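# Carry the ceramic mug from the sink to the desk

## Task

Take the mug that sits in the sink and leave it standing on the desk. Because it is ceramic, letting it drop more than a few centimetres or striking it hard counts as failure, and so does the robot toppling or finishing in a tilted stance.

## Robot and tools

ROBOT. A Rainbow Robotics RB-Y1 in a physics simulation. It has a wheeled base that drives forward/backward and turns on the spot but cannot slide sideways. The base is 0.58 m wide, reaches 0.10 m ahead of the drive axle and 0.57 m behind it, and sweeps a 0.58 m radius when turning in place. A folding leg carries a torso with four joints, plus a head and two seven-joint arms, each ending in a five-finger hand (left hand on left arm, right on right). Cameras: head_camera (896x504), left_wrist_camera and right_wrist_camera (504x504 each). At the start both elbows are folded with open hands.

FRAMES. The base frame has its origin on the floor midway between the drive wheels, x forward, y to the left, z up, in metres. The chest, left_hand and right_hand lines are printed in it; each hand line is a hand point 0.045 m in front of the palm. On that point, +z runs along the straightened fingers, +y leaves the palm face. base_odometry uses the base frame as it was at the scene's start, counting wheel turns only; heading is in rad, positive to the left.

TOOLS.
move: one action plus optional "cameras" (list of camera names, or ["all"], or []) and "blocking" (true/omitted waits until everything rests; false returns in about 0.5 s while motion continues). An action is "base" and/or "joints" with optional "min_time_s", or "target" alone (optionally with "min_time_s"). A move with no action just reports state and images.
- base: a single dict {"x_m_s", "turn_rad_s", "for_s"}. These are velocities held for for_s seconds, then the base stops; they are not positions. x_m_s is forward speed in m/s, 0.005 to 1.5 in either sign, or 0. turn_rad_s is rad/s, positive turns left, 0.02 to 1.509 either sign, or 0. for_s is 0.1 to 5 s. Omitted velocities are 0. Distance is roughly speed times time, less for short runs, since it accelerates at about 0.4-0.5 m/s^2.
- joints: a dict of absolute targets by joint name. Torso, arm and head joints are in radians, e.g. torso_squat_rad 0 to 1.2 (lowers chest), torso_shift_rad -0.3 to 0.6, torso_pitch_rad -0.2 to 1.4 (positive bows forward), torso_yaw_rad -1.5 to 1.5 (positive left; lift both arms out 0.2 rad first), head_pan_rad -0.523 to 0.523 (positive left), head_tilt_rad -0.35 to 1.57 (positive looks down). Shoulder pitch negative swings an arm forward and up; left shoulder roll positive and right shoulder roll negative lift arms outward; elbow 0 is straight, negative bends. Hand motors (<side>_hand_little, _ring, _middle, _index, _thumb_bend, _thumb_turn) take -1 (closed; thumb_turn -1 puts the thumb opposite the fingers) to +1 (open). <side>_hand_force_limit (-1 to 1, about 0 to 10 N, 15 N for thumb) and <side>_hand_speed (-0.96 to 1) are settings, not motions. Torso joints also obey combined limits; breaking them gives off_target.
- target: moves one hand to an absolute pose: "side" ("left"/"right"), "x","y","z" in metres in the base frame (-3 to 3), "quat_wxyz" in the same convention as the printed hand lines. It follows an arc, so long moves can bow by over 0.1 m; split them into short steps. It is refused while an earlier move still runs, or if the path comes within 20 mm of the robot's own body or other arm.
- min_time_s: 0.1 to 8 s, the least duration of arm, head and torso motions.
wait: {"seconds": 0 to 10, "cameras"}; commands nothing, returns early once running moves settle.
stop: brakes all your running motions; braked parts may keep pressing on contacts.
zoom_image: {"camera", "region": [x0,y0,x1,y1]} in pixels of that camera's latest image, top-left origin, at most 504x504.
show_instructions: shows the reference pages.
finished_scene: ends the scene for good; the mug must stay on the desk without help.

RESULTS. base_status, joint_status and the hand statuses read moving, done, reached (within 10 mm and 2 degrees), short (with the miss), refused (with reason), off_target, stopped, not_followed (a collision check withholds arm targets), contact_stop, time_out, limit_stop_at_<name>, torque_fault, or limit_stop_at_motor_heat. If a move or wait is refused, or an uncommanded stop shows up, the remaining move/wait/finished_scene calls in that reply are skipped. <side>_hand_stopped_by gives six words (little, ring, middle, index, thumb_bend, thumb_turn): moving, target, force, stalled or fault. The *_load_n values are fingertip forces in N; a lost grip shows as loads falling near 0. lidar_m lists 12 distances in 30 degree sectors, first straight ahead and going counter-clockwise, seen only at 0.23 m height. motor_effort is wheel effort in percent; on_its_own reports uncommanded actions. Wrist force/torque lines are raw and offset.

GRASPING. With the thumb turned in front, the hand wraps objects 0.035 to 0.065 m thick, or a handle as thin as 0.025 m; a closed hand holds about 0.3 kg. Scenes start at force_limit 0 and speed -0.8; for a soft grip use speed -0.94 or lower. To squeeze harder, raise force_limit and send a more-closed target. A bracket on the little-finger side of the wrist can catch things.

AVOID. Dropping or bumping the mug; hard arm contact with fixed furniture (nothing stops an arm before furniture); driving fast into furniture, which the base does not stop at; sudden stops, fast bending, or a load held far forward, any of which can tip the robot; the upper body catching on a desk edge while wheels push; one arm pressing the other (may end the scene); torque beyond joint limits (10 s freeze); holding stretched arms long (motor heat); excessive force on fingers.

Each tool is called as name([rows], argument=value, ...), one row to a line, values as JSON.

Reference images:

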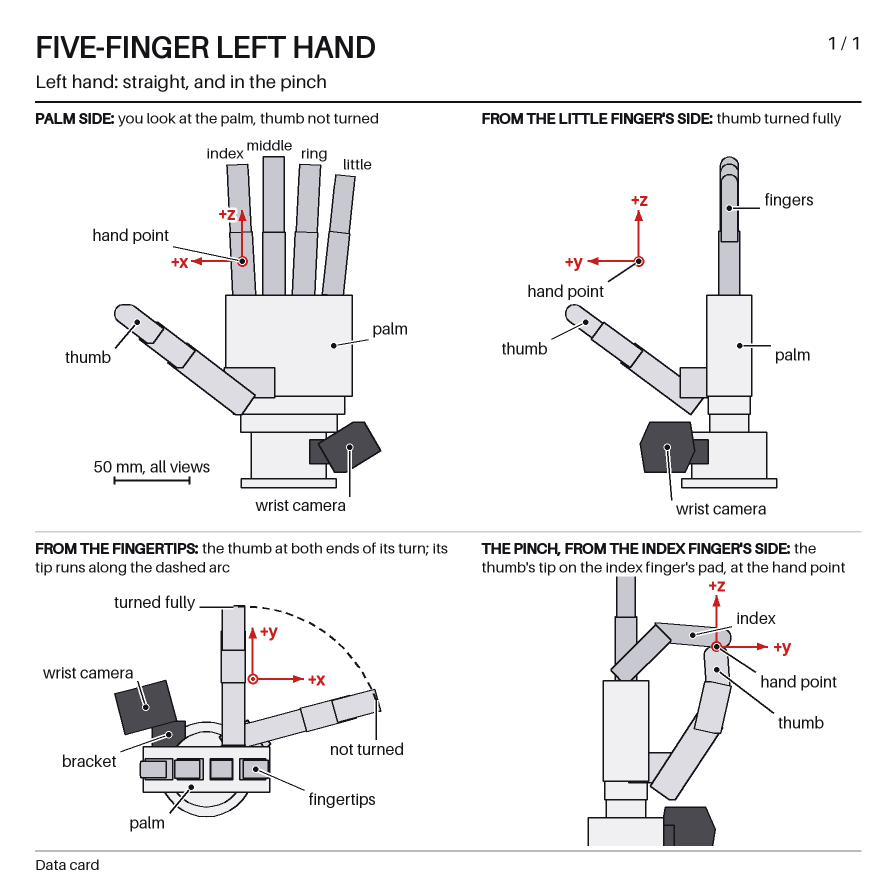

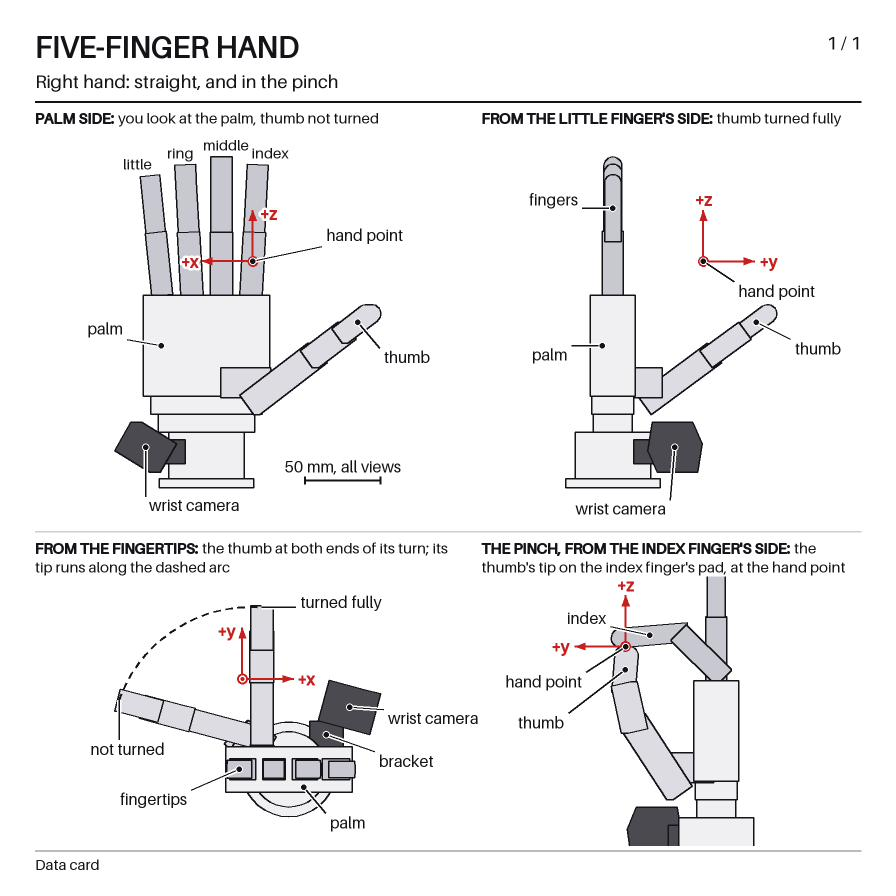

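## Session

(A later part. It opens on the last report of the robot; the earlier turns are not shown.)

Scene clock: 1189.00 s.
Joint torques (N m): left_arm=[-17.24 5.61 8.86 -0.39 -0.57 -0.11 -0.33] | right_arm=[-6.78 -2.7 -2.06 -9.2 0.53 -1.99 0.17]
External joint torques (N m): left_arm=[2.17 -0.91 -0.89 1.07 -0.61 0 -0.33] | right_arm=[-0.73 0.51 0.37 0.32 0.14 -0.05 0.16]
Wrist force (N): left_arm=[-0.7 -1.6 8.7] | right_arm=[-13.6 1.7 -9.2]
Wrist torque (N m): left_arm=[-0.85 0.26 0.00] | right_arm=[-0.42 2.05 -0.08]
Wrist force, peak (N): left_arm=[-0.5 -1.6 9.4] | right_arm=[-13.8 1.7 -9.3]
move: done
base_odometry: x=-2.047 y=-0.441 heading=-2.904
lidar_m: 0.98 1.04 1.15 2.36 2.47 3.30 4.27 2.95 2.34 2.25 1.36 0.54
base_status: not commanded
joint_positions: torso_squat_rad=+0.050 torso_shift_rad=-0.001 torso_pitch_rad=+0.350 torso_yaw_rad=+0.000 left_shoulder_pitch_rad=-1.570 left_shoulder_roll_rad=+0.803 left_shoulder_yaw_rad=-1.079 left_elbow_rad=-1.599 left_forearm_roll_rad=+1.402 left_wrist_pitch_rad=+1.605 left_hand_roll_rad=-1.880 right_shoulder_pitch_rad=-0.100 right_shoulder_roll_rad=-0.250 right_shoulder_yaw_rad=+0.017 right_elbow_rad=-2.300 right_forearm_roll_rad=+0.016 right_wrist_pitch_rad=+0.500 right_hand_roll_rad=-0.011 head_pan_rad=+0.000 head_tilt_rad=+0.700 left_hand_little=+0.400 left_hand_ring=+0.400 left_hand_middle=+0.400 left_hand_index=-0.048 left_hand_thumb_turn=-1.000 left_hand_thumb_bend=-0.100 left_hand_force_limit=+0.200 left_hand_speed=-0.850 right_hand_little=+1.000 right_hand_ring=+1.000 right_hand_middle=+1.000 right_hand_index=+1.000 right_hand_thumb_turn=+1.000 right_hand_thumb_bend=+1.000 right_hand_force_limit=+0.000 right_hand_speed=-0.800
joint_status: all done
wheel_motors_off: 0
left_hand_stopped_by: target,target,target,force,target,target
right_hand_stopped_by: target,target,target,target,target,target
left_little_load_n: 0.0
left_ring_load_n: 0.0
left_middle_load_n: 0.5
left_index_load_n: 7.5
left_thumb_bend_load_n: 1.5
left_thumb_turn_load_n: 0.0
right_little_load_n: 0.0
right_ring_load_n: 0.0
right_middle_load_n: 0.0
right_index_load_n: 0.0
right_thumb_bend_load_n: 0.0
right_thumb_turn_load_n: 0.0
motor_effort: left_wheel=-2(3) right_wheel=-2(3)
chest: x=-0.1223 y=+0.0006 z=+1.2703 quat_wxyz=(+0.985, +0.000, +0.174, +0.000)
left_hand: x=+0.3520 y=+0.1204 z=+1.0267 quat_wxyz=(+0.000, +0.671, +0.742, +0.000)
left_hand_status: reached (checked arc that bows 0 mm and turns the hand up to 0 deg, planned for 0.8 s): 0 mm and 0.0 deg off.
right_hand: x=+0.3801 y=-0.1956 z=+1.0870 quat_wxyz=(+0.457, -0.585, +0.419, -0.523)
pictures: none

move(target={"side": "left", "x": 0.352, "y": 0.1203, "z": 1.0235, "quat_wxyz": [0, 0.6709, 0.7415, 0]}, min_time_s=0.8, cameras=["left_wrist_camera"])

Scene clock: 1194.77 s.
Joint torques (N m): left_arm=[-17.24 5.48 8.5 -0.58 -0.6 -0.03 -0.15] | right_arm=[-6.95 -2.76 -1.91 -9.33 0.55 -2.07 0.19]
External joint torques (N m): left_arm=[2.16 -1.04 -1.25 0.91 -0.64 0.08 -0.15] | right_arm=[-0.91 0.45 0.53 0.2 0.17 -0.13 0.19]
Wrist force (N): left_arm=[-0.6 -1.4 8.5] | right_arm=[-13.7 1.8 -9.2]
Wrist torque (N m): left_arm=[-0.82 0.27 0.02] | right_arm=[-0.40 2.06 -0.07]
Wrist force, peak (N): left_arm=[-0.9 -1.6 8.9] | right_arm=[-13.7 1.9 -9.3]
move: done
base_odometry: x=-2.047 y=-0.441 heading=-2.904
lidar_m: 0.99 1.05 1.14 2.35 2.47 3.28 4.26 2.94 2.33 2.27 1.38 0.54
base_status: not commanded
joint_positions: torso_squat_rad=+0.050 torso_shift_rad=-0.001 torso_pitch_rad=+0.350 torso_yaw_rad=+0.000 left_shoulder_pitch_rad=-1.565 left_shoulder_roll_rad=+0.801 left_shoulder_yaw_rad=-1.082 left_elbow_rad=-1.597 left_forearm_roll_rad=+1.397 left_wrist_pitch_rad=+1.600 left_hand_roll_rad=-1.881 right_shoulder_pitch_rad=-0.100 right_shoulder_roll_rad=-0.250 right_shoulder_yaw_rad=+0.017 right_elbow_rad=-2.300 right_forearm_roll_rad=+0.016 right_wrist_pitch_rad=+0.500 right_hand_roll_rad=-0.011 head_pan_rad=+0.000 head_tilt_rad=+0.700 left_hand_little=+0.400 left_hand_ring=+0.400 left_hand_middle=+0.400 left_hand_index=-0.048 left_hand_thumb_turn=-1.000 left_hand_thumb_bend=-0.100 left_hand_force_limit=+0.200 left_hand_speed=-0.850 right_hand_little=+1.000 right_hand_ring=+1.000 right_hand_middle=+1.000 right_hand_index=+1.000 right_hand_thumb_turn=+1.000 right_hand_thumb_bend=+1.000 right_hand_force_limit=+0.000 right_hand_speed=-0.800
joint_status: all done
wheel_motors_off: 0
left_hand_stopped_by: target,target,target,force,target,target
right_hand_stopped_by: target,target,target,target,target,target
left_little_load_n: 0.0
left_ring_load_n: 0.0
left_middle_load_n: 0.0
left_index_load_n: 6.5
left_thumb_bend_load_n: 1.0
left_thumb_turn_load_n: -1.0
right_little_load_n: 0.0
right_ring_load_n: 0.0
right_middle_load_n: 0.0
right_index_load_n: 0.0
right_thumb_bend_load_n: 0.0
right_thumb_turn_load_n: -0.5
motor_effort: left_wheel=-2(3) right_wheel=-2(3)
chest: x=-0.1223 y=+0.0006 z=+1.2703 quat_wxyz=(+0.985, +0.000, +0.174, +0.000)
left_hand: x=+0.3520 y=+0.1204 z=+1.0237 quat_wxyz=(+0.000, +0.671, +0.742, +0.000)
left_hand_status: reached (checked arc that bows 0 mm and turns the hand up to 0 deg, planned for 0.8 s): 0 mm and 0.0 deg off.
right_hand: x=+0.3801 y=-0.1956 z=+1.0870 quat_wxyz=(+0.457, -0.585, +0.419, -0.523)
left_wrist_camera: T_world_to_cam=[[-0.98322, 0.17974, -0.03127, 0.36065], [0.13829, 0.84605, 0.51486, -0.67328], [0.119, 0.50189, -0.85671, 0.88498]] pos_world=[0.34239, 0.06063, 1.11609]

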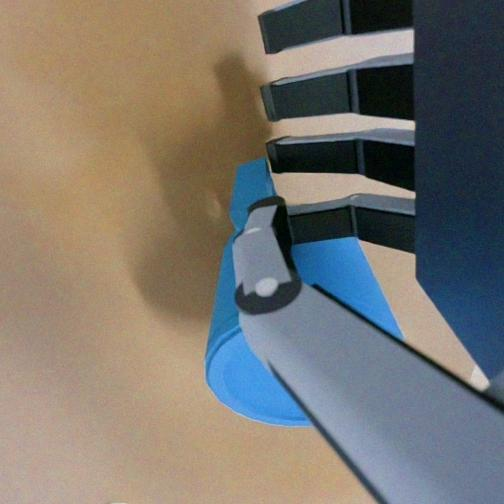

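move(target={"side": "left", "x": 0.352, "y": 0.1203, "z": 1.0205, "quat_wxyz": [0, 0.6709, 0.7415, 0]}, min_time_s=0.8, cameras=["left_wrist_camera"])

Scene clock: 1198.10 s.
Joint torques (N m): left_arm=[-16.79 5.42 8.73 -0.5 -0.54 -0.04 -0.32] | right_arm=[-7.07 -2.88 -1.89 -9.22 0.55 -2.16 0.19]
External joint torques (N m): left_arm=[2.61 -1.08 -1.01 1.03 -0.59 0.08 -0.32] | right_arm=[-1.02 0.33 0.54 0.3 0.17 -0.22 0.19]
Wrist force (N): left_arm=[-1.0 -1.6 8.2] | right_arm=[-13.6 1.8 -9.2]
Wrist torque (N m): left_arm=[-0.84 0.32 0.00] | right_arm=[-0.41 2.03 -0.06]
Wrist force, peak (N): left_arm=[-0.8 -1.5 8.7] | right_arm=[-13.8 1.7 -9.3]
move: done
base_odometry: x=-2.047 y=-0.441 heading=-2.904
lidar_m: 0.99 1.04 1.15 2.35 2.47 3.29 4.26 2.96 2.34 2.25 1.38 0.54
base_status: not commanded
joint_positions: torso_squat_rad=+0.050 torso_shift_rad=-0.001 torso_pitch_rad=+0.350 torso_yaw_rad=+0.000 left_shoulder_pitch_rad=-1.561 left_shoulder_roll_rad=+0.799 left_shoulder_yaw_rad=-1.085 left_elbow_rad=-1.595 left_forearm_roll_rad=+1.392 left_wrist_pitch_rad=+1.594 left_hand_roll_rad=-1.882 right_shoulder_pitch_rad=-0.100 right_shoulder_roll_rad=-0.250 right_shoulder_yaw_rad=+0.017 right_elbow_rad=-2.300 right_forearm_roll_rad=+0.016 right_wrist_pitch_rad=+0.500 right_hand_roll_rad=-0.011 head_pan_rad=+0.000 head_tilt_rad=+0.700 left_hand_little=+0.400 left_hand_ring=+0.400 left_hand_middle=+0.400 left_hand_index=-0.048 left_hand_thumb_turn=-1.000 left_hand_thumb_bend=-0.100 left_hand_force_limit=+0.200 left_hand_speed=-0.850 right_hand_little=+1.000 right_hand_ring=+1.000 right_hand_middle=+1.000 right_hand_index=+1.000 right_hand_thumb_turn=+1.000 right_hand_thumb_bend=+1.000 right_hand_force_limit=+0.000 right_hand_speed=-0.800
joint_status: all done
wheel_motors_off: 0
left_hand_stopped_by: target,target,target,force,target,target
right_hand_stopped_by: target,target,target,target,target,target
left_little_load_n: 0.0
left_ring_load_n: 0.0
left_middle_load_n: 0.5
left_index_load_n: 5.0
left_thumb_bend_load_n: 1.0
left_thumb_turn_load_n: -1.5
right_little_load_n: 0.0
right_ring_load_n: 0.0
right_middle_load_n: 0.0
right_index_load_n: 0.0
right_thumb_bend_load_n: 0.0
right_thumb_turn_load_n: 0.0
motor_effort: left_wheel=-2(3) right_wheel=-3(3)
chest: x=-0.1223 y=+0.0006 z=+1.2703 quat_wxyz=(+0.985, +0.000, +0.174, +0.000)
left_hand: x=+0.3520 y=+0.1204 z=+1.0207 quat_wxyz=(+0.000, +0.671, +0.742, +0.000)
left_hand_status: reached (checked arc that bows 0 mm and turns the hand up to 0 deg, planned for 0.8 s): 0 mm and 0.0 deg off.
right_hand: x=+0.3801 y=-0.1956 z=+1.0870 quat_wxyz=(+0.457, -0.585, +0.419, -0.523)
left_wrist_camera: T_world_to_cam=[[-0.9832, 0.17979, -0.03136, 0.36064], [0.13829, 0.84604, 0.51487, -0.67175], [0.1191, 0.50189, -0.85669, 0.88237]] pos_world=[0.34239, 0.06063, 1.11309]

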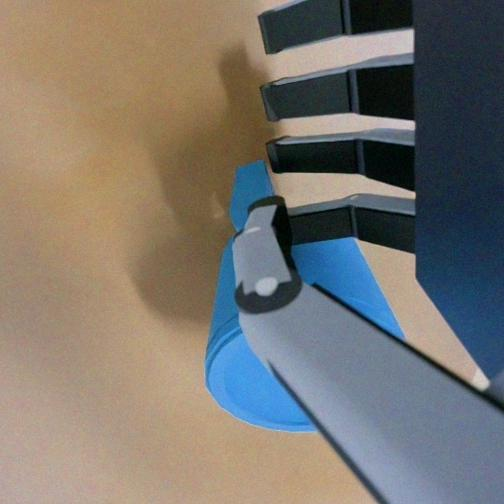

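move(target={"side": "left", "x": 0.352, "y": 0.1203, "z": 1.0175, "quat_wxyz": [0, 0.6709, 0.7415, 0]}, min_time_s=0.8, cameras=["left_wrist_camera", "head_camera"])

zoom_image(camera="head_camera", region=[120, 110, 420, 330])

Scene clock: 1205.93 s.
Joint torques (N m): left_arm=[-16.77 5.54 8.41 -0.49 -0.56 -0.11 -0.12] | right_arm=[-6.8 -2.65 -2.14 -9.27 0.52 -2.07 0.2]
External joint torques (N m): left_arm=[2.62 -0.95 -1.32 1.07 -0.6 0 -0.12] | right_arm=[-0.75 0.56 0.3 0.25 0.14 -0.13 0.2]
Wrist force (N): left_arm=[-0.8 -1.5 8.0] | right_arm=[-13.6 1.8 -9.3]
Wrist torque (N m): left_arm=[-0.82 0.31 0.01] | right_arm=[-0.41 2.05 -0.06]
Wrist force, peak (N): left_arm=[-0.7 -1.6 8.4] | right_arm=[-13.8 1.7 -9.3]
move: done
base_odometry: x=-2.047 y=-0.441 heading=-2.904
lidar_m: 0.98 1.04 1.14 2.35 2.48 3.29 4.26 2.93 2.33 2.26 1.37 0.54
base_status: not commanded
joint_positions: torso_squat_rad=+0.050 torso_shift_rad=-0.001 torso_pitch_rad=+0.350 torso_yaw_rad=+0.000 left_shoulder_pitch_rad=-1.556 left_shoulder_roll_rad=+0.796 left_shoulder_yaw_rad=-1.089 left_elbow_rad=-1.593 left_forearm_roll_rad=+1.387 left_wrist_pitch_rad=+1.589 left_hand_roll_rad=-1.883 right_shoulder_pitch_rad=-0.100 right_shoulder_roll_rad=-0.250 right_shoulder_yaw_rad=+0.017 right_elbow_rad=-2.300 right_forearm_roll_rad=+0.016 right_wrist_pitch_rad=+0.500 right_hand_roll_rad=-0.011 head_pan_rad=+0.000 head_tilt_rad=+0.700 left_hand_little=+0.400 left_hand_ring=+0.400 left_hand_middle=+0.400 left_hand_index=-0.048 left_hand_thumb_turn=-1.000 left_hand_thumb_bend=-0.100 left_hand_force_limit=+0.200 left_hand_speed=-0.850 right_hand_little=+1.000 right_hand_ring=+1.000 right_hand_middle=+1.000 right_hand_index=+1.000 right_hand_thumb_turn=+1.000 right_hand_thumb_bend=+1.000 right_hand_force_limit=+0.000 right_hand_speed=-0.800
joint_status: all done
wheel_motors_off: 0
left_hand_stopped_by: target,target,target,force,target,target
right_hand_stopped_by: target,target,target,target,target,target
left_little_load_n: 0.0
left_ring_load_n: 0.0
left_middle_load_n: 0.0
left_index_load_n: 4.0
left_thumb_bend_load_n: 1.0
left_thumb_turn_load_n: -1.0
right_little_load_n: 0.0
right_ring_load_n: 0.0
right_middle_load_n: 0.0
right_index_load_n: 0.0
right_thumb_bend_load_n: 0.0
right_thumb_turn_load_n: 0.0
motor_effort: left_wheel=-2(3) right_wheel=-3(3)
chest: x=-0.1223 y=+0.0006 z=+1.2703 quat_wxyz=(+0.985, +0.000, +0.174, +0.000)
left_hand: x=+0.3521 y=+0.1204 z=+1.0177 quat_wxyz=(+0.000, +0.671, +0.742, +0.000)
left_hand_status: reached (checked arc that bows 0 mm and turns the hand up to 0 deg, planned for 0.8 s): 0 mm and 0.0 deg off.
right_hand: x=+0.3801 y=-0.1956 z=+1.0870 quat_wxyz=(+0.457, -0.585, +0.419, -0.523)
pictures: head_camera, left_wrist_camera
head_camera: T_world_to_cam=[[0.04328, -0.99898, -0.01257, 0.01276], [-0.85328, -0.03042, -0.52057, 0.78954], [0.51966, 0.03326, -0.85373, 1.20129]] pos_world=[0.04889, -0.00319, 1.43674]
left_wrist_camera: T_world_to_cam=[[-0.9832, 0.17979, -0.03136, 0.36055], [0.13829, 0.84604, 0.51487, -0.67025], [0.1191, 0.50189, -0.85669, 0.87988]] pos_world=[0.34239, 0.06063, 1.11019]

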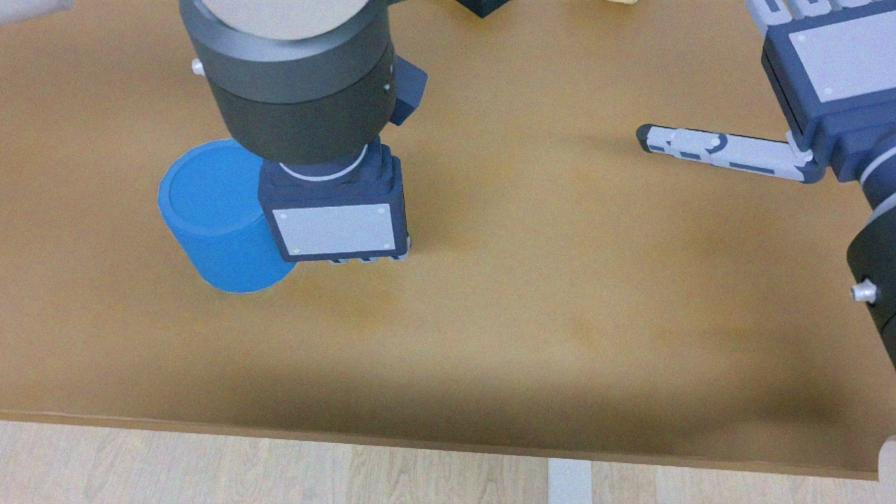

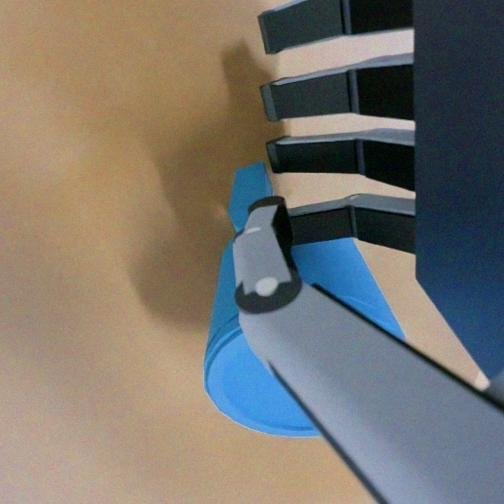

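Scaled by 1.680.

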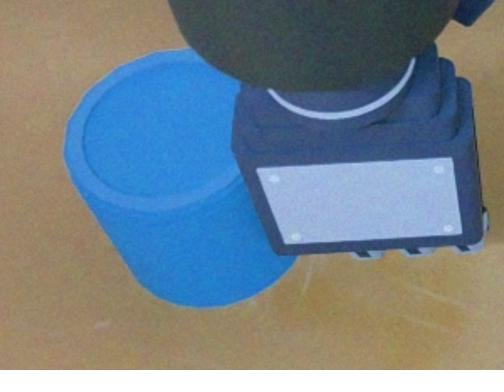

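move(target={"side": "left", "x": 0.352, "y": 0.1203, "z": 1.0145, "quat_wxyz": [0, 0.6709, 0.7415, 0]}, min_time_s=0.8, cameras=["left_wrist_camera"])

Scene clock: 1211.23 s.
Joint torques (N m): left_arm=[-11.47 6.22 4.55 0.95 -0.53 0.5 -0.1] | right_arm=[-6.92 -2.75 -2.13 -9.2 0.51 -2.03 0.16]
External joint torques (N m): left_arm=[7.92 -0.26 -5.18 2.54 -0.57 0.61 -0.1] | right_arm=[-0.87 0.46 0.3 0.32 0.12 -0.09 0.16]
Wrist force (N): left_arm=[-4.0 -3.4 -5.0] | right_arm=[-13.6 1.7 -9.2]
Wrist torque (N m): left_arm=[-0.75 0.19 0.01] | right_arm=[-0.43 2.04 -0.06]
Wrist force, peak (N): left_arm=[-1.0 -1.7 8.1] | right_arm=[-13.7 1.8 -9.3]
move: done
base_odometry: x=-2.047 y=-0.441 heading=-2.904
lidar_m: 0.99 1.04 1.15 2.36 2.48 3.31 4.27 2.95 2.33 2.24 1.38 0.55
base_status: not commanded
joint_positions: torso_squat_rad=+0.050 torso_shift_rad=-0.001 torso_pitch_rad=+0.350 torso_yaw_rad=+0.000 left_shoulder_pitch_rad=-1.553 left_shoulder_roll_rad=+0.794 left_shoulder_yaw_rad=-1.091 left_elbow_rad=-1.591 left_forearm_roll_rad=+1.383 left_wrist_pitch_rad=+1.583 left_hand_roll_rad=-1.885 right_shoulder_pitch_rad=-0.100 right_shoulder_roll_rad=-0.250 right_shoulder_yaw_rad=+0.017 right_elbow_rad=-2.300 right_forearm_roll_rad=+0.016 right_wrist_pitch_rad=+0.500 right_hand_roll_rad=-0.011 head_pan_rad=+0.000 head_tilt_rad=+0.700 left_hand_little=+0.400 left_hand_ring=+0.400 left_hand_middle=+0.400 left_hand_index=-0.048 left_hand_thumb_turn=-1.000 left_hand_thumb_bend=-0.100 left_hand_force_limit=+0.200 left_hand_speed=-0.850 right_hand_little=+1.000 right_hand_ring=+1.000 right_hand_middle=+1.000 right_hand_index=+1.000 right_hand_thumb_turn=+1.000 right_hand_thumb_bend=+1.000 right_hand_force_limit=+0.000 right_hand_speed=-0.800
joint_status: all done
wheel_motors_off: 0
left_hand_stopped_by: target,target,target,force,target,target
right_hand_stopped_by: target,target,target,target,target,target
left_little_load_n: 0.0
left_ring_load_n: 0.0
left_middle_load_n: 0.0
left_index_load_n: 2.0
left_thumb_bend_load_n: 1.5
left_thumb_turn_load_n: -3.0
right_little_load_n: 0.0
right_ring_load_n: 0.0
right_middle_load_n: 0.0
right_index_load_n: 0.0
right_thumb_bend_load_n: 0.0
right_thumb_turn_load_n: -0.5
motor_effort: left_wheel=-2(3) right_wheel=-2(4)
chest: x=-0.1225 y=+0.0006 z=+1.2703 quat_wxyz=(+0.985, +0.000, +0.174, +0.000)
left_hand: x=+0.3524 y=+0.1197 z=+1.0156 quat_wxyz=(+0.001, +0.671, +0.741, +0.000)
left_hand_status: reached (checked arc that bows 0 mm and turns the hand up to 0 deg, planned for 0.8 s): 1 mm and 0.1 deg off.
right_hand: x=+0.3800 y=-0.1956 z=+1.0872 quat_wxyz=(+0.458, -0.585, +0.418, -0.523)
left_wrist_camera: T_world_to_cam=[[-0.98301, 0.18047, -0.03347, 0.36301], [0.13793, 0.84663, 0.514, -0.66772], [0.1211, 0.50065, -0.85714, 0.87819]] pos_world=[0.3426, 0.06013, 1.10809]

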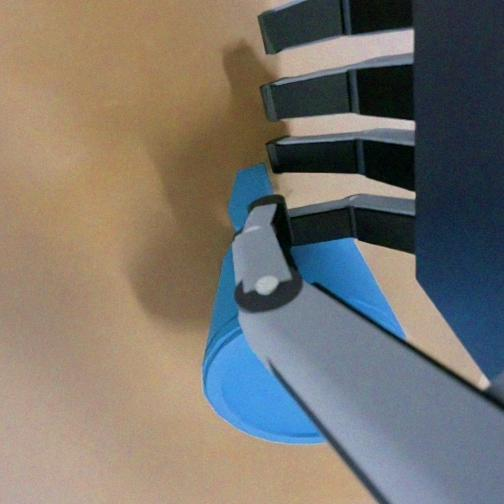

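move(target={"side": "left", "x": 0.352, "y": 0.1203, "z": 1.0165, "quat_wxyz": [0, 0.6709, 0.7415, 0]}, min_time_s=0.8)

move(joints={"left_hand_speed": -0.7, "left_hand_thumb_bend": 0.3, "left_hand_index": 0.06}, cameras=["left_wrist_camera"])

Scene clock: 1218.40 s.
Joint torques (N m): left_arm=[-17.09 8.83 8.18 -1.33 0.47 0.9 0.35] | right_arm=[-6.82 -2.76 -2.2 -9.27 0.5 -2.13 0.17]
External joint torques (N m): left_arm=[2.31 2.34 -1.54 0.25 0.43 1.01 0.35] | right_arm=[-0.77 0.45 0.23 0.25 0.12 -0.19 0.17]
Wrist force (N): left_arm=[-1.5 -0.9 1.1] | right_arm=[-13.6 1.7 -9.2]
Wrist torque (N m): left_arm=[-0.79 0.24 0.03] | right_arm=[-0.43 2.05 -0.07]
Wrist force, peak (N): left_arm=[-4.3 -3.6 -5.0] | right_arm=[-13.7 1.9 -9.4]
move: done
base_odometry: x=-2.047 y=-0.441 heading=-2.904
lidar_m: 0.99 1.04 1.15 2.36 2.48 3.29 4.26 2.94 2.32 2.26 1.38 0.56
base_status: not commanded
joint_positions: torso_squat_rad=+0.050 torso_shift_rad=-0.001 torso_pitch_rad=+0.350 torso_yaw_rad=+0.000 left_shoulder_pitch_rad=-1.554 left_shoulder_roll_rad=+0.794 left_shoulder_yaw_rad=-1.090 left_elbow_rad=-1.591 left_forearm_roll_rad=+1.385 left_wrist_pitch_rad=+1.587 left_hand_roll_rad=-1.885 right_shoulder_pitch_rad=-0.100 right_shoulder_roll_rad=-0.250 right_shoulder_yaw_rad=+0.017 right_elbow_rad=-2.300 right_forearm_roll_rad=+0.016 right_wrist_pitch_rad=+0.500 right_hand_roll_rad=-0.011 head_pan_rad=+0.000 head_tilt_rad=+0.700 left_hand_little=+0.400 left_hand_ring=+0.400 left_hand_middle=+0.400 left_hand_index=-0.048 left_hand_thumb_turn=-1.000 left_hand_thumb_bend=-0.100 left_hand_force_limit=+0.200 left_hand_speed=-0.850 right_hand_little=+1.000 right_hand_ring=+1.000 right_hand_middle=+1.000 right_hand_index=+1.000 right_hand_thumb_turn=+1.000 right_hand_thumb_bend=+1.000 right_hand_force_limit=+0.000 right_hand_speed=-0.800
joint_status: all done
wheel_motors_off: 0
left_hand_stopped_by: target,target,target,force,target,target
right_hand_stopped_by: target,target,target,target,target,target
left_little_load_n: 0.0
left_ring_load_n: 0.0
left_middle_load_n: 0.0
left_index_load_n: 3.0
left_thumb_bend_load_n: 1.5
left_thumb_turn_load_n: -2.0
right_little_load_n: 0.0
right_ring_load_n: 0.0
right_middle_load_n: 0.0
right_index_load_n: 0.0
right_thumb_bend_load_n: 0.0
right_thumb_turn_load_n: 0.0
motor_effort: left_wheel=-2(3) right_wheel=-2(3)
chest: x=-0.1225 y=+0.0006 z=+1.2703 quat_wxyz=(+0.985, +0.000, +0.174, +0.000)
left_hand: x=+0.3520 y=+0.1200 z=+1.0166 quat_wxyz=(+0.000, +0.671, +0.741, +0.000)
left_hand_status: reached (checked arc that bows 0 mm and turns the hand up to 0 deg, planned for 0.8 s): 0 mm and 0.0 deg off.
right_hand: x=+0.3800 y=-0.1956 z=+1.0872 quat_wxyz=(+0.458, -0.585, +0.418, -0.523)
pictures: none

Scene clock: 1219.83 s.
Joint torques (N m): left_arm=[-17.1 8.64 8.35 -1.21 -0.16 0.51 0.44] | right_arm=[-6.8 -2.8 -2.27 -9.2 0.56 -2.12 0.1]
External joint torques (N m): left_arm=[2.3 2.15 -1.37 0.36 -0.2 0.62 0.44] | right_arm=[-0.76 0.41 0.16 0.32 0.18 -0.18 0.1]
Wrist force (N): left_arm=[-0.3 -1.3 6.0] | right_arm=[-13.6 1.7 -9.3]
Wrist torque (N m): left_arm=[-0.79 0.32 0.04] | right_arm=[-0.41 2.05 -0.07]
Wrist force, peak (N): left_arm=[-0.5 -1.5 6.4] | right_arm=[-13.6 1.7 -9.3]
move: done
base_odometry: x=-2.047 y=-0.441 heading=-2.904
lidar_m: 0.99 1.04 1.15 2.36 2.47 3.30 4.26 2.95 2.32 2.24 1.38 0.55
base_status: not commanded
joint_positions: torso_squat_rad=+0.050 torso_shift_rad=-0.001 torso_pitch_rad=+0.350 torso_yaw_rad=+0.000 left_shoulder_pitch_rad=-1.554 left_shoulder_roll_rad=+0.794 left_shoulder_yaw_rad=-1.090 left_elbow_rad=-1.591 left_forearm_roll_rad=+1.386 left_wrist_pitch_rad=+1.587 left_hand_roll_rad=-1.885 right_shoulder_pitch_rad=-0.100 right_shoulder_roll_rad=-0.250 right_shoulder_yaw_rad=+0.017 right_elbow_rad=-2.300 right_forearm_roll_rad=+0.016 right_wrist_pitch_rad=+0.500 right_hand_roll_rad=-0.011 head_pan_rad=+0.000 head_tilt_rad=+0.700 left_hand_little=+0.400 left_hand_ring=+0.400 left_hand_middle=+0.400 left_hand_index=+0.060 left_hand_thumb_turn=-1.000 left_hand_thumb_bend=+0.300 left_hand_force_limit=+0.200 left_hand_speed=-0.700 right_hand_little=+1.000 right_hand_ring=+1.000 right_hand_middle=+1.000 right_hand_index=+1.000 right_hand_thumb_turn=+1.000 right_hand_thumb_bend=+1.000 right_hand_force_limit=+0.000 right_hand_speed=-0.800
joint_status: all done
wheel_motors_off: 0
left_hand_stopped_by: target,target,target,target,target,target
right_hand_stopped_by: target,target,target,target,target,target
left_little_load_n: 0.0
left_ring_load_n: 0.0
left_middle_load_n: 0.0
left_index_load_n: 0.5
left_thumb_bend_load_n: 0.0
left_thumb_turn_load_n: 0.0
right_little_load_n: 0.0
right_ring_load_n: 0.0
right_middle_load_n: 0.0
right_index_load_n: 0.0
right_thumb_bend_load_n: 0.0
right_thumb_turn_load_n: 0.0
motor_effort: left_wheel=-3(3) right_wheel=-3(3)
chest: x=-0.1225 y=+0.0006 z=+1.2703 quat_wxyz=(+0.985, +0.000, +0.174, +0.000)
left_hand: x=+0.3520 y=+0.1200 z=+1.0166 quat_wxyz=(+0.000, +0.671, +0.741, +0.000)
right_hand: x=+0.3800 y=-0.1956 z=+1.0872 quat_wxyz=(+0.458, -0.585, +0.418, -0.523)
left_wrist_camera: T_world_to_cam=[[-0.98308, 0.18045, -0.03137, 0.36042], [0.1389, 0.84614, 0.51454, -0.66913], [0.11939, 0.50148, -0.85689, 0.87921]] pos_world=[0.34229, 0.06023, 1.10899]

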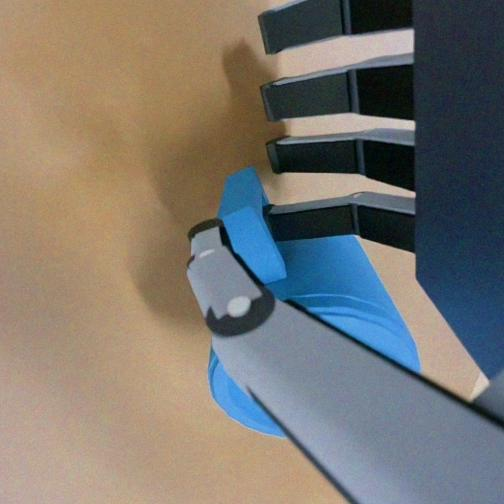

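zoom_image(camera="left_wrist_camera", region=[180, 140, 350, 310])

move(joints={"left_hand_speed": -0.5, "left_hand_thumb_bend": 1.0})

move(target={"side": "left", "x": 0.352, "y": 0.1200, "z": 1.009, "quat_wxyz": [0, 0.6709, 0.7415, 0]}, min_time_s=1, cameras=["left_wrist_camera"])

zoom_image(camera="left_wrist_camera", region=[180, 140, 350, 310])

Scaled by 2.965.

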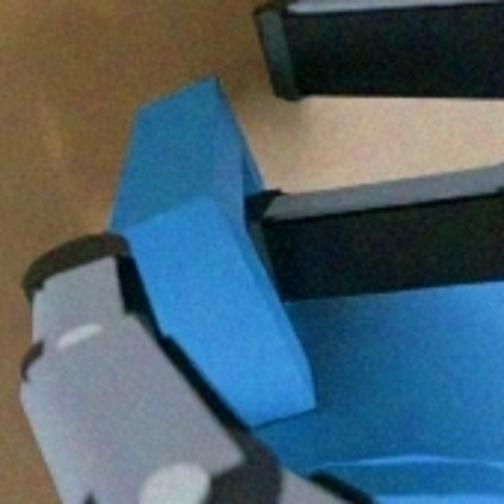

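Scene clock: 1230.70 s.
Joint torques (N m): left_arm=[-17.02 8.98 8.6 -0.96 -0.08 0.4 0.41] | right_arm=[-7 -2.78 -2.15 -9.15 0.57 -2.14 0.24]
External joint torques (N m): left_arm=[2.38 2.49 -1.13 0.61 -0.12 0.51 0.41] | right_arm=[-0.96 0.44 0.29 0.37 0.18 -0.2 0.24]
Wrist force (N): left_arm=[-0.5 -1.4 6.2] | right_arm=[-13.6 1.8 -9.0]
Wrist torque (N m): left_arm=[-0.82 0.35 0.03] | right_arm=[-0.42 2.03 -0.06]
Wrist force, peak (N): left_arm=[-0.6 -1.5 6.5] | right_arm=[-13.7 1.8 -9.3]
move: done
base_odometry: x=-2.047 y=-0.441 heading=-2.904
lidar_m: 0.99 1.04 1.15 2.37 2.47 3.29 4.25 2.94 2.33 2.26 1.38 0.54
base_status: not commanded
joint_positions: torso_squat_rad=+0.050 torso_shift_rad=-0.001 torso_pitch_rad=+0.350 torso_yaw_rad=+0.000 left_shoulder_pitch_rad=-1.554 left_shoulder_roll_rad=+0.794 left_shoulder_yaw_rad=-1.090 left_elbow_rad=-1.591 left_forearm_roll_rad=+1.386 left_wrist_pitch_rad=+1.587 left_hand_roll_rad=-1.885 right_shoulder_pitch_rad=-0.100 right_shoulder_roll_rad=-0.250 right_shoulder_yaw_rad=+0.017 right_elbow_rad=-2.300 right_forearm_roll_rad=+0.016 right_wrist_pitch_rad=+0.500 right_hand_roll_rad=-0.011 head_pan_rad=+0.000 head_tilt_rad=+0.700 left_hand_little=+0.400 left_hand_ring=+0.400 left_hand_middle=+0.400 left_hand_index=+0.060 left_hand_thumb_turn=-1.000 left_hand_thumb_bend=+1.000 left_hand_force_limit=+0.200 left_hand_speed=-0.500 right_hand_little=+1.000 right_hand_ring=+1.000 right_hand_middle=+1.000 right_hand_index=+1.000 right_hand_thumb_turn=+1.000 right_hand_thumb_bend=+1.000 right_hand_force_limit=+0.000 right_hand_speed=-0.800
joint_status: all done
wheel_motors_off: 0
left_hand_stopped_by: target,target,target,target,target,target
right_hand_stopped_by: target,target,target,target,target,target
left_little_load_n: 0.0
left_ring_load_n: 0.0
left_middle_load_n: 0.0
left_index_load_n: 0.0
left_thumb_bend_load_n: 0.0
left_thumb_turn_load_n: -0.5
right_little_load_n: 0.0
right_ring_load_n: 0.0
right_middle_load_n: 0.0
right_index_load_n: -0.5
right_thumb_bend_load_n: 0.0
right_thumb_turn_load_n: 0.0
motor_effort: left_wheel=-2(3) right_wheel=-2(3)
chest: x=-0.1225 y=+0.0006 z=+1.2703 quat_wxyz=(+0.985, +0.000, +0.174, +0.000)
left_hand: x=+0.3520 y=+0.1200 z=+1.0166 quat_wxyz=(+0.000, +0.671, +0.741, +0.000)
right_hand: x=+0.3800 y=-0.1956 z=+1.0872 quat_wxyz=(+0.458, -0.585, +0.418, -0.523)
pictures: none

Scene clock: 1232.03 s.
Joint torques (N m): left_arm=[-16.25 5.18 7.95 -0.54 -0.31 -0.34 -0.13] | right_arm=[-6.97 -2.74 -2.08 -9.28 0.57 -2.07 0.11]
External joint torques (N m): left_arm=[3.14 -1.29 -1.75 1.11 -0.35 -0.23 -0.14] | right_arm=[-0.93 0.48 0.36 0.24 0.18 -0.13 0.11]
Wrist force (N): left_arm=[-0.4 -1.6 6.0] | right_arm=[-13.6 1.7 -9.2]
Wrist torque (N m): left_arm=[-0.83 0.33 0.03] | right_arm=[-0.42 2.04 -0.06]
Wrist force, peak (N): left_arm=[-0.7 -1.6 6.4] | right_arm=[-13.8 1.8 -9.2]
move: done
base_odometry: x=-2.047 y=-0.441 heading=-2.904
lidar_m: 0.99 1.04 1.15 2.35 2.48 3.30 4.27 2.96 2.33 2.26 1.38 0.55
base_status: not commanded
joint_positions: torso_squat_rad=+0.050 torso_shift_rad=-0.001 torso_pitch_rad=+0.350 torso_yaw_rad=+0.000 left_shoulder_pitch_rad=-1.543 left_shoulder_roll_rad=+0.789 left_shoulder_yaw_rad=-1.098 left_elbow_rad=-1.586 left_forearm_roll_rad=+1.374 left_wrist_pitch_rad=+1.574 left_hand_roll_rad=-1.887 right_shoulder_pitch_rad=-0.100 right_shoulder_roll_rad=-0.250 right_shoulder_yaw_rad=+0.017 right_elbow_rad=-2.300 right_forearm_roll_rad=+0.016 right_wrist_pitch_rad=+0.500 right_hand_roll_rad=-0.011 head_pan_rad=+0.000 head_tilt_rad=+0.700 left_hand_little=+0.400 left_hand_ring=+0.400 left_hand_middle=+0.400 left_hand_index=+0.060 left_hand_thumb_turn=-1.000 left_hand_thumb_bend=+1.000 left_hand_force_limit=+0.200 left_hand_speed=-0.500 right_hand_little=+1.000 right_hand_ring=+1.000 right_hand_middle=+1.000 right_hand_index=+1.000 right_hand_thumb_turn=+1.000 right_hand_thumb_bend=+1.000 right_hand_force_limit=+0.000 right_hand_speed=-0.800
joint_status: all done
wheel_motors_off: 0
left_hand_stopped_by: target,target,target,target,target,target
right_hand_stopped_by: target,target,target,target,target,target
left_little_load_n: 0.0
left_ring_load_n: -0.5
left_middle_load_n: 0.0
left_index_load_n: 0.5
left_thumb_bend_load_n: 0.0
left_thumb_turn_load_n: 0.0
right_little_load_n: 0.0
right_ring_load_n: 0.0
right_middle_load_n: 0.0
right_index_load_n: 0.0
right_thumb_bend_load_n: 0.0
right_thumb_turn_load_n: 0.0
motor_effort: left_wheel=-3(3) right_wheel=-3(3)
chest: x=-0.1225 y=+0.0006 z=+1.2703 quat_wxyz=(+0.985, +0.000, +0.174, +0.000)
left_hand: x=+0.3520 y=+0.1201 z=+1.0094 quat_wxyz=(+0.000, +0.671, +0.742, +0.000)
left_hand_status: reached (checked arc that bows 0 mm and turns the hand up to 0 deg, planned for 1.0 s): 0 mm and 0.0 deg off.
right_hand: x=+0.3800 y=-0.1956 z=+1.0872 quat_wxyz=(+0.458, -0.585, +0.418, -0.523)
left_wrist_camera: T_world_to_cam=[[-0.98319, 0.17982, -0.03157, 0.36058], [0.1382, 0.84604, 0.51489, -0.66571], [0.1193, 0.50187, -0.85667, 0.87284]] pos_world=[0.34239, 0.06033, 1.10189]

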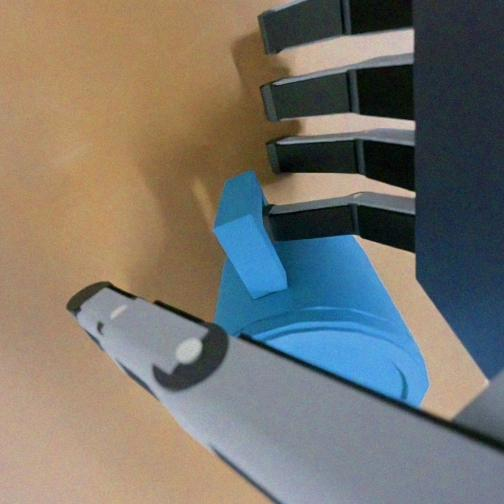

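Scaled by 2.965.

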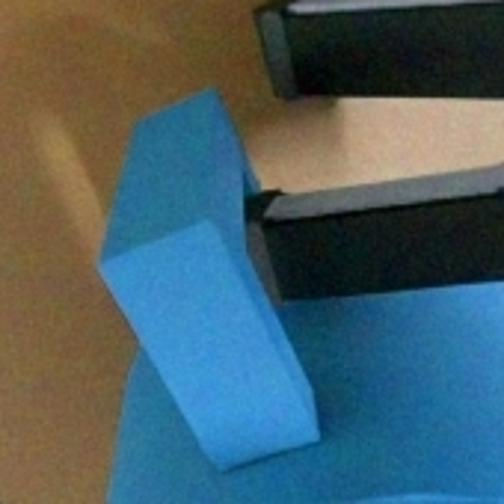

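move(target={"side": "left", "x": 0.341, "y": 0.119, "z": 1.009, "quat_wxyz": [0, 0.6709, 0.7415, 0]}, min_time_s=1)

move(target={"side": "left", "x": 0.322, "y": 0.117, "z": 1.009, "quat_wxyz": [0, 0.6709, 0.7415, 0]}, min_time_s=1, cameras=["left_wrist_camera", "head_camera"])

Scene clock: 1237.93 s.
Joint torques (N m): left_arm=[-16.27 8.66 8.21 -2.45 -0.37 0.48 0.34] | right_arm=[-6.79 -2.71 -2.25 -9.21 0.51 -2.05 0.18]
External joint torques (N m): left_arm=[2.75 2.32 -1.53 -0.78 -0.41 0.59 0.34] | right_arm=[-0.75 0.5 0.18 0.31 0.12 -0.11 0.18]
Wrist force (N): left_arm=[-0.4 -1.3 6.2] | right_arm=[-13.7 1.8 -9.3]
Wrist torque (N m): left_arm=[-0.81 0.36 0.22] | right_arm=[-0.40 2.05 -0.07]
Wrist force, peak (N): left_arm=[-0.5 -1.5 6.5] | right_arm=[-13.7 1.8 -9.2]
move: done
base_odometry: x=-2.047 y=-0.441 heading=-2.904
lidar_m: 0.99 1.04 1.16 2.36 2.47 3.29 4.25 2.94 2.35 2.26 1.40 0.55
base_status: not commanded
joint_positions: torso_squat_rad=+0.050 torso_shift_rad=-0.001 torso_pitch_rad=+0.350 torso_yaw_rad=+0.000 left_shoulder_pitch_rad=-1.534 left_shoulder_roll_rad=+0.800 left_shoulder_yaw_rad=-1.099 left_elbow_rad=-1.639 left_forearm_roll_rad=+1.373 left_wrist_pitch_rad=+1.577 left_hand_roll_rad=-1.848 right_shoulder_pitch_rad=-0.100 right_shoulder_roll_rad=-0.250 right_shoulder_yaw_rad=+0.017 right_elbow_rad=-2.300 right_forearm_roll_rad=+0.016 right_wrist_pitch_rad=+0.500 right_hand_roll_rad=-0.011 head_pan_rad=+0.000 head_tilt_rad=+0.700 left_hand_little=+0.400 left_hand_ring=+0.400 left_hand_middle=+0.400 left_hand_index=+0.060 left_hand_thumb_turn=-1.000 left_hand_thumb_bend=+1.000 left_hand_force_limit=+0.200 left_hand_speed=-0.500 right_hand_little=+1.000 right_hand_ring=+1.000 right_hand_middle=+1.000 right_hand_index=+1.000 right_hand_thumb_turn=+1.000 right_hand_thumb_bend=+1.000 right_hand_force_limit=+0.000 right_hand_speed=-0.800
joint_status: all done
wheel_motors_off: 0
left_hand_stopped_by: target,target,target,target,target,target
right_hand_stopped_by: target,target,target,target,target,target
left_little_load_n: 0.0
left_ring_load_n: 0.0
left_middle_load_n: 0.0
left_index_load_n: 0.0
left_thumb_bend_load_n: 0.0
left_thumb_turn_load_n: 0.0
right_little_load_n: 0.0
right_ring_load_n: 0.0
right_middle_load_n: 0.0
right_index_load_n: 0.0
right_thumb_bend_load_n: 0.0
right_thumb_turn_load_n: 0.0
motor_effort: left_wheel=-2(3) right_wheel=-3(3)
chest: x=-0.1225 y=+0.0006 z=+1.2703 quat_wxyz=(+0.985, +0.000, +0.174, +0.000)
left_hand: x=+0.3412 y=+0.1187 z=+1.0090 quat_wxyz=(-0.001, +0.671, +0.741, -0.001)
left_hand_status: reached (checked arc that bows 1 mm and turns the hand up to 0 deg, planned for 1.0 s): 0 mm and 0.1 deg off.
right_hand: x=+0.3800 y=-0.1956 z=+1.0872 quat_wxyz=(+0.458, -0.585, +0.418, -0.523)
pictures: none

Scene clock: 1239.27 s.
Joint torques (N m): left_arm=[-15.46 8.38 8.1 -2.49 -0.33 0.4 0.28] | right_arm=[-6.92 -2.86 -2.01 -9.25 0.5 -2.03 0.13]
External joint torques (N m): left_arm=[2.93 2.26 -1.64 -0.77 -0.38 0.5 0.28] | right_arm=[-0.87 0.35 0.42 0.27 0.11 -0.09 0.13]
Wrist force (N): left_arm=[-0.7 -1.7 6.2] | right_arm=[-13.6 1.8 -9.4]
Wrist torque (N m): left_arm=[-0.86 0.39 0.24] | right_arm=[-0.39 2.05 -0.06]
Wrist force, peak (N): left_arm=[-0.4 -1.4 6.5] | right_arm=[-13.7 1.7 -9.3]
move: done
base_odometry: x=-2.047 y=-0.441 heading=-2.904
lidar_m: 0.99 1.04 1.16 2.36 2.48 3.30 4.26 2.94 2.32 2.25 1.38 0.55
base_status: not commanded
joint_positions: torso_squat_rad=+0.050 torso_shift_rad=-0.001 torso_pitch_rad=+0.350 torso_yaw_rad=+0.000 left_shoulder_pitch_rad=-1.519 left_shoulder_roll_rad=+0.819 left_shoulder_yaw_rad=-1.101 left_elbow_rad=-1.727 left_forearm_roll_rad=+1.372 left_wrist_pitch_rad=+1.584 left_hand_roll_rad=-1.782 right_shoulder_pitch_rad=-0.100 right_shoulder_roll_rad=-0.250 right_shoulder_yaw_rad=+0.017 right_elbow_rad=-2.300 right_forearm_roll_rad=+0.016 right_wrist_pitch_rad=+0.500 right_hand_roll_rad=-0.011 head_pan_rad=+0.000 head_tilt_rad=+0.700 left_hand_little=+0.400 left_hand_ring=+0.400 left_hand_middle=+0.400 left_hand_index=+0.060 left_hand_thumb_turn=-1.000 left_hand_thumb_bend=+1.000 left_hand_force_limit=+0.200 left_hand_speed=-0.500 right_hand_little=+1.000 right_hand_ring=+1.000 right_hand_middle=+1.000 right_hand_index=+1.000 right_hand_thumb_turn=+1.000 right_hand_thumb_bend=+1.000 right_hand_force_limit=+0.000 right_hand_speed=-0.800
joint_status: all done
wheel_motors_off: 0
left_hand_stopped_by: target,target,target,target,target,target
right_hand_stopped_by: target,target,target,target,target,target
left_little_load_n: 0.0
left_ring_load_n: 0.0
left_middle_load_n: 0.0
left_index_load_n: 0.0
left_thumb_bend_load_n: -0.5
left_thumb_turn_load_n: 0.0
right_little_load_n: 0.0
right_ring_load_n: 0.0
right_middle_load_n: -0.5
right_index_load_n: 0.0
right_thumb_bend_load_n: 0.0
right_thumb_turn_load_n: -0.5
motor_effort: left_wheel=-2(3) right_wheel=-2(3)
chest: x=-0.1225 y=+0.0006 z=+1.2703 quat_wxyz=(+0.985, +0.000, +0.174, +0.000)
left_hand: x=+0.3226 y=+0.1169 z=+1.0086 quat_wxyz=(-0.002, +0.671, +0.741, -0.001)
left_hand_status: reached (checked arc that bows 2 mm and turns the hand up to 1 deg, planned for 1.0 s): 1 mm and 0.3 deg off.
right_hand: x=+0.3800 y=-0.1956 z=+1.0872 quat_wxyz=(+0.458, -0.585, +0.418, -0.523)
pictures: head_camera, left_wrist_camera
head_camera: T_world_to_cam=[[0.04328, -0.99898, -0.01256, 0.01275], [-0.85313, -0.03041, -0.5208, 0.78983], [0.51989, 0.03326, -0.85359, 1.20121]] pos_world=[0.04879, -0.00319, 1.43684]
left_wrist_camera: T_world_to_cam=[[-0.98317, 0.18081, -0.02609, 0.32651], [0.14183, 0.84552, 0.51477, -0.65956], [0.11514, 0.5024, -0.85693, 0.87877]] pos_world=[0.31338, 0.05714, 1.10109]

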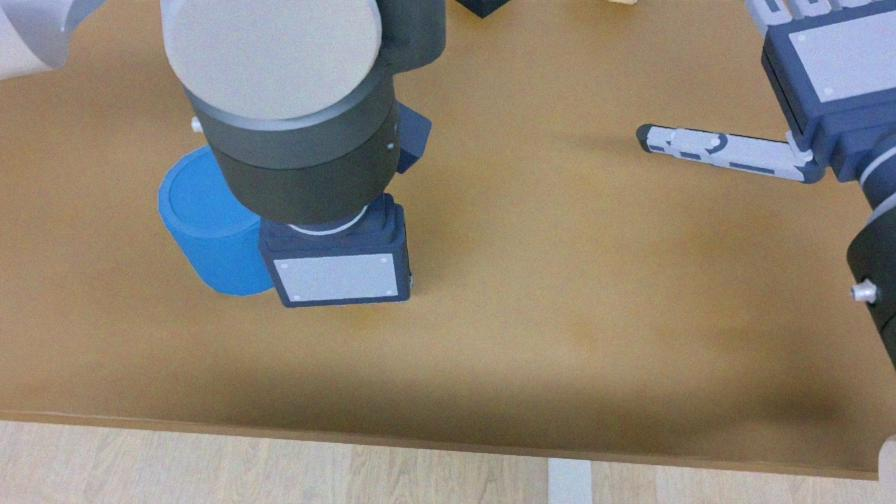

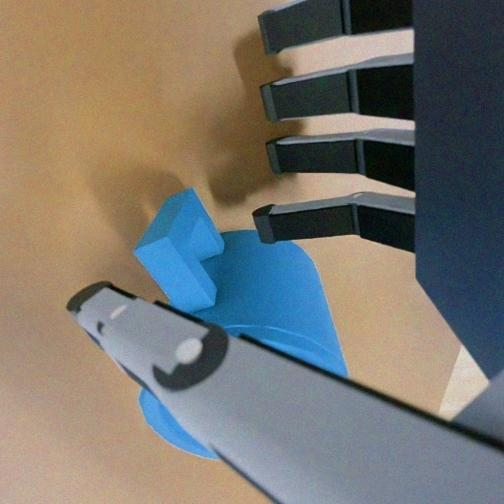

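move(target={"side": "left", "x": 0.29, "y": 0.112, "z": 1.03, "quat_wxyz": [0, 0.6709, 0.7415, 0]}, min_time_s=1.5)

move(target={"side": "left", "x": 0.27, "y": 0.10, "z": 1.10, "quat_wxyz": [0, 0.6709, 0.7415, 0]}, min_time_s=1.5, cameras=["left_wrist_camera", "head_camera"])

Scene clock: 1248.23 s.
Joint torques (N m): left_arm=[-17.51 8.13 10.17 -2.29 -0.02 0.33 0.21] | right_arm=[-6.81 -2.72 -2.29 -9.29 0.5 -2.13 0.17]
External joint torques (N m): left_arm=[-0.19 2.36 0.52 -0.82 -0.06 0.44 0.21] | right_arm=[-0.76 0.49 0.15 0.24 0.11 -0.19 0.17]
Wrist force (N): left_arm=[-0.6 -1.1 6.6] | right_arm=[-13.6 1.7 -9.1]
Wrist torque (N m): left_arm=[-0.79 0.39 0.19] | right_arm=[-0.43 2.05 -0.07]
Wrist force, peak (N): left_arm=[-0.6 -1.8 6.6] | right_arm=[-13.8 1.8 -9.1]
move: done
base_odometry: x=-2.047 y=-0.441 heading=-2.904
lidar_m: 0.98 1.04 1.16 2.35 2.48 3.28 4.27 2.95 2.30 2.25 1.38 0.54
base_status: not commanded
joint_positions: torso_squat_rad=+0.050 torso_shift_rad=-0.001 torso_pitch_rad=+0.350 torso_yaw_rad=+0.000 left_shoulder_pitch_rad=-1.531 left_shoulder_roll_rad=+0.853 left_shoulder_yaw_rad=-1.079 left_elbow_rad=-1.895 left_forearm_roll_rad=+1.405 left_wrist_pitch_rad=+1.629 left_hand_roll_rad=-1.645 right_shoulder_pitch_rad=-0.100 right_shoulder_roll_rad=-0.250 right_shoulder_yaw_rad=+0.017 right_elbow_rad=-2.300 right_forearm_roll_rad=+0.016 right_wrist_pitch_rad=+0.500 right_hand_roll_rad=-0.011 head_pan_rad=+0.000 head_tilt_rad=+0.700 left_hand_little=+0.400 left_hand_ring=+0.400 left_hand_middle=+0.400 left_hand_index=+0.060 left_hand_thumb_turn=-1.000 left_hand_thumb_bend=+1.000 left_hand_force_limit=+0.200 left_hand_speed=-0.500 right_hand_little=+1.000 right_hand_ring=+1.000 right_hand_middle=+1.000 right_hand_index=+1.000 right_hand_thumb_turn=+1.000 right_hand_thumb_bend=+1.000 right_hand_force_limit=+0.000 right_hand_speed=-0.800
joint_status: all done
wheel_motors_off: 0
left_hand_stopped_by: target,target,target,target,target,target
right_hand_stopped_by: target,target,target,target,target,target
left_little_load_n: 0.0
left_ring_load_n: 0.0
left_middle_load_n: 0.0
left_index_load_n: 0.0
left_thumb_bend_load_n: 0.0
left_thumb_turn_load_n: 0.0
right_little_load_n: 0.0
right_ring_load_n: 0.0
right_middle_load_n: 0.0
right_index_load_n: 0.0
right_thumb_bend_load_n: 0.0
right_thumb_turn_load_n: -0.5
motor_effort: left_wheel=-2(3) right_wheel=-3(4)
chest: x=-0.1225 y=+0.0006 z=+1.2703 quat_wxyz=(+0.985, +0.000, +0.174, +0.000)
left_hand: x=+0.2899 y=+0.1120 z=+1.0296 quat_wxyz=(-0.001, +0.671, +0.741, +0.000)
left_hand_status: reached (checked arc that bows 4 mm and turns the hand up to 1 deg, planned for 1.5 s): 0 mm and 0.1 deg off.
right_hand: x=+0.3800 y=-0.1956 z=+1.0872 quat_wxyz=(+0.458, -0.585, +0.418, -0.523)
pictures: none

Scene clock: 1250.07 s.
Joint torques (N m): left_arm=[-17.07 8.14 9.87 -0.96 -0.08 0.36 0.5] | right_arm=[-6.97 -2.89 -2.2 -9.19 0.5 -2.07 0.21]
External joint torques (N m): left_arm=[-0.06 2.53 0.37 -0.68 -0.11 0.46 0.5] | right_arm=[-0.93 0.33 0.24 0.33 0.12 -0.13 0.21]
Wrist force (N): left_arm=[-0.6 -1.7 6.6] | right_arm=[-13.5 1.7 -9.2]
Wrist torque (N m): left_arm=[-0.87 0.38 0.22] | right_arm=[-0.43 2.01 -0.06]
Wrist force, peak (N): left_arm=[-0.8 -1.7 6.8] | right_arm=[-13.7 1.7 -9.2]
move: done
base_odometry: x=-2.047 y=-0.441 heading=-2.904
lidar_m: 0.98 1.06 1.16 2.36 2.48 3.30 4.26 2.96 2.32 2.25 1.40 0.55
base_status: not commanded
joint_positions: torso_squat_rad=+0.050 torso_shift_rad=-0.001 torso_pitch_rad=+0.350 torso_yaw_rad=+0.000 left_shoulder_pitch_rad=-1.658 left_shoulder_roll_rad=+0.859 left_shoulder_yaw_rad=-0.983 left_elbow_rad=-1.963 left_forearm_roll_rad=+1.564 left_wrist_pitch_rad=+1.752 left_hand_roll_rad=-1.536 right_shoulder_pitch_rad=-0.100 right_shoulder_roll_rad=-0.250 right_shoulder_yaw_rad=+0.017 right_elbow_rad=-2.300 right_forearm_roll_rad=+0.016 right_wrist_pitch_rad=+0.500 right_hand_roll_rad=-0.011 head_pan_rad=+0.000 head_tilt_rad=+0.700 left_hand_little=+0.400 left_hand_ring=+0.400 left_hand_middle=+0.400 left_hand_index=+0.060 left_hand_thumb_turn=-1.000 left_hand_thumb_bend=+1.000 left_hand_force_limit=+0.200 left_hand_speed=-0.500 right_hand_little=+1.000 right_hand_ring=+1.000 right_hand_middle=+1.000 right_hand_index=+1.000 right_hand_thumb_turn=+1.000 right_hand_thumb_bend=+1.000 right_hand_force_limit=+0.000 right_hand_speed=-0.800
joint_status: all done
wheel_motors_off: 0
left_hand_stopped_by: target,target,target,target,target,target
right_hand_stopped_by: target,target,target,target,target,target
left_little_load_n: 0.0
left_ring_load_n: 0.0
left_middle_load_n: 0.0
left_index_load_n: 0.0
left_thumb_bend_load_n: 0.0
left_thumb_turn_load_n: 0.5
right_little_load_n: 0.0
right_ring_load_n: 0.0
right_middle_load_n: -0.5
right_index_load_n: 0.0
right_thumb_bend_load_n: 0.0
right_thumb_turn_load_n: 0.0
motor_effort: left_wheel=-3(3) right_wheel=-3(3)
chest: x=-0.1225 y=+0.0006 z=+1.2703 quat_wxyz=(+0.985, +0.000, +0.174, +0.000)
left_hand: x=+0.2703 y=+0.1000 z=+1.0990 quat_wxyz=(+0.000, +0.672, +0.741, +0.000)
left_hand_status: reached (checked arc that bows 4 mm and turns the hand up to 1 deg, planned for 1.5 s): 1 mm and 0.1 deg off.
right_hand: x=+0.3800 y=-0.1956 z=+1.0872 quat_wxyz=(+0.458, -0.585, +0.418, -0.523)
pictures: head_camera, left_wrist_camera
head_camera: T_world_to_cam=[[0.04328, -0.99898, -0.01256, 0.01275], [-0.85313, -0.03041, -0.5208, 0.78983], [0.51989, 0.03326, -0.85359, 1.20121]] pos_world=[0.04879, -0.00319, 1.43684]
left_wrist_camera: T_world_to_cam=[[-0.98291, 0.18149, -0.03094, 0.28572], [0.13991, 0.84556, 0.51522, -0.68422], [0.11967, 0.50209, -0.8565, 0.96909]] pos_world=[0.26059, 0.04013, 1.19139]

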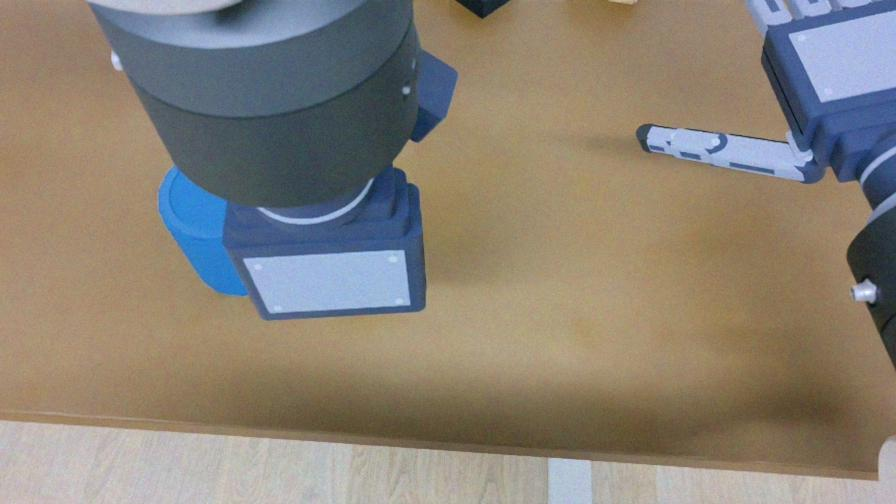

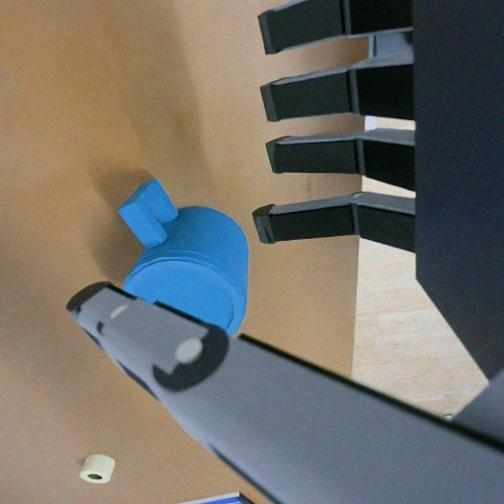

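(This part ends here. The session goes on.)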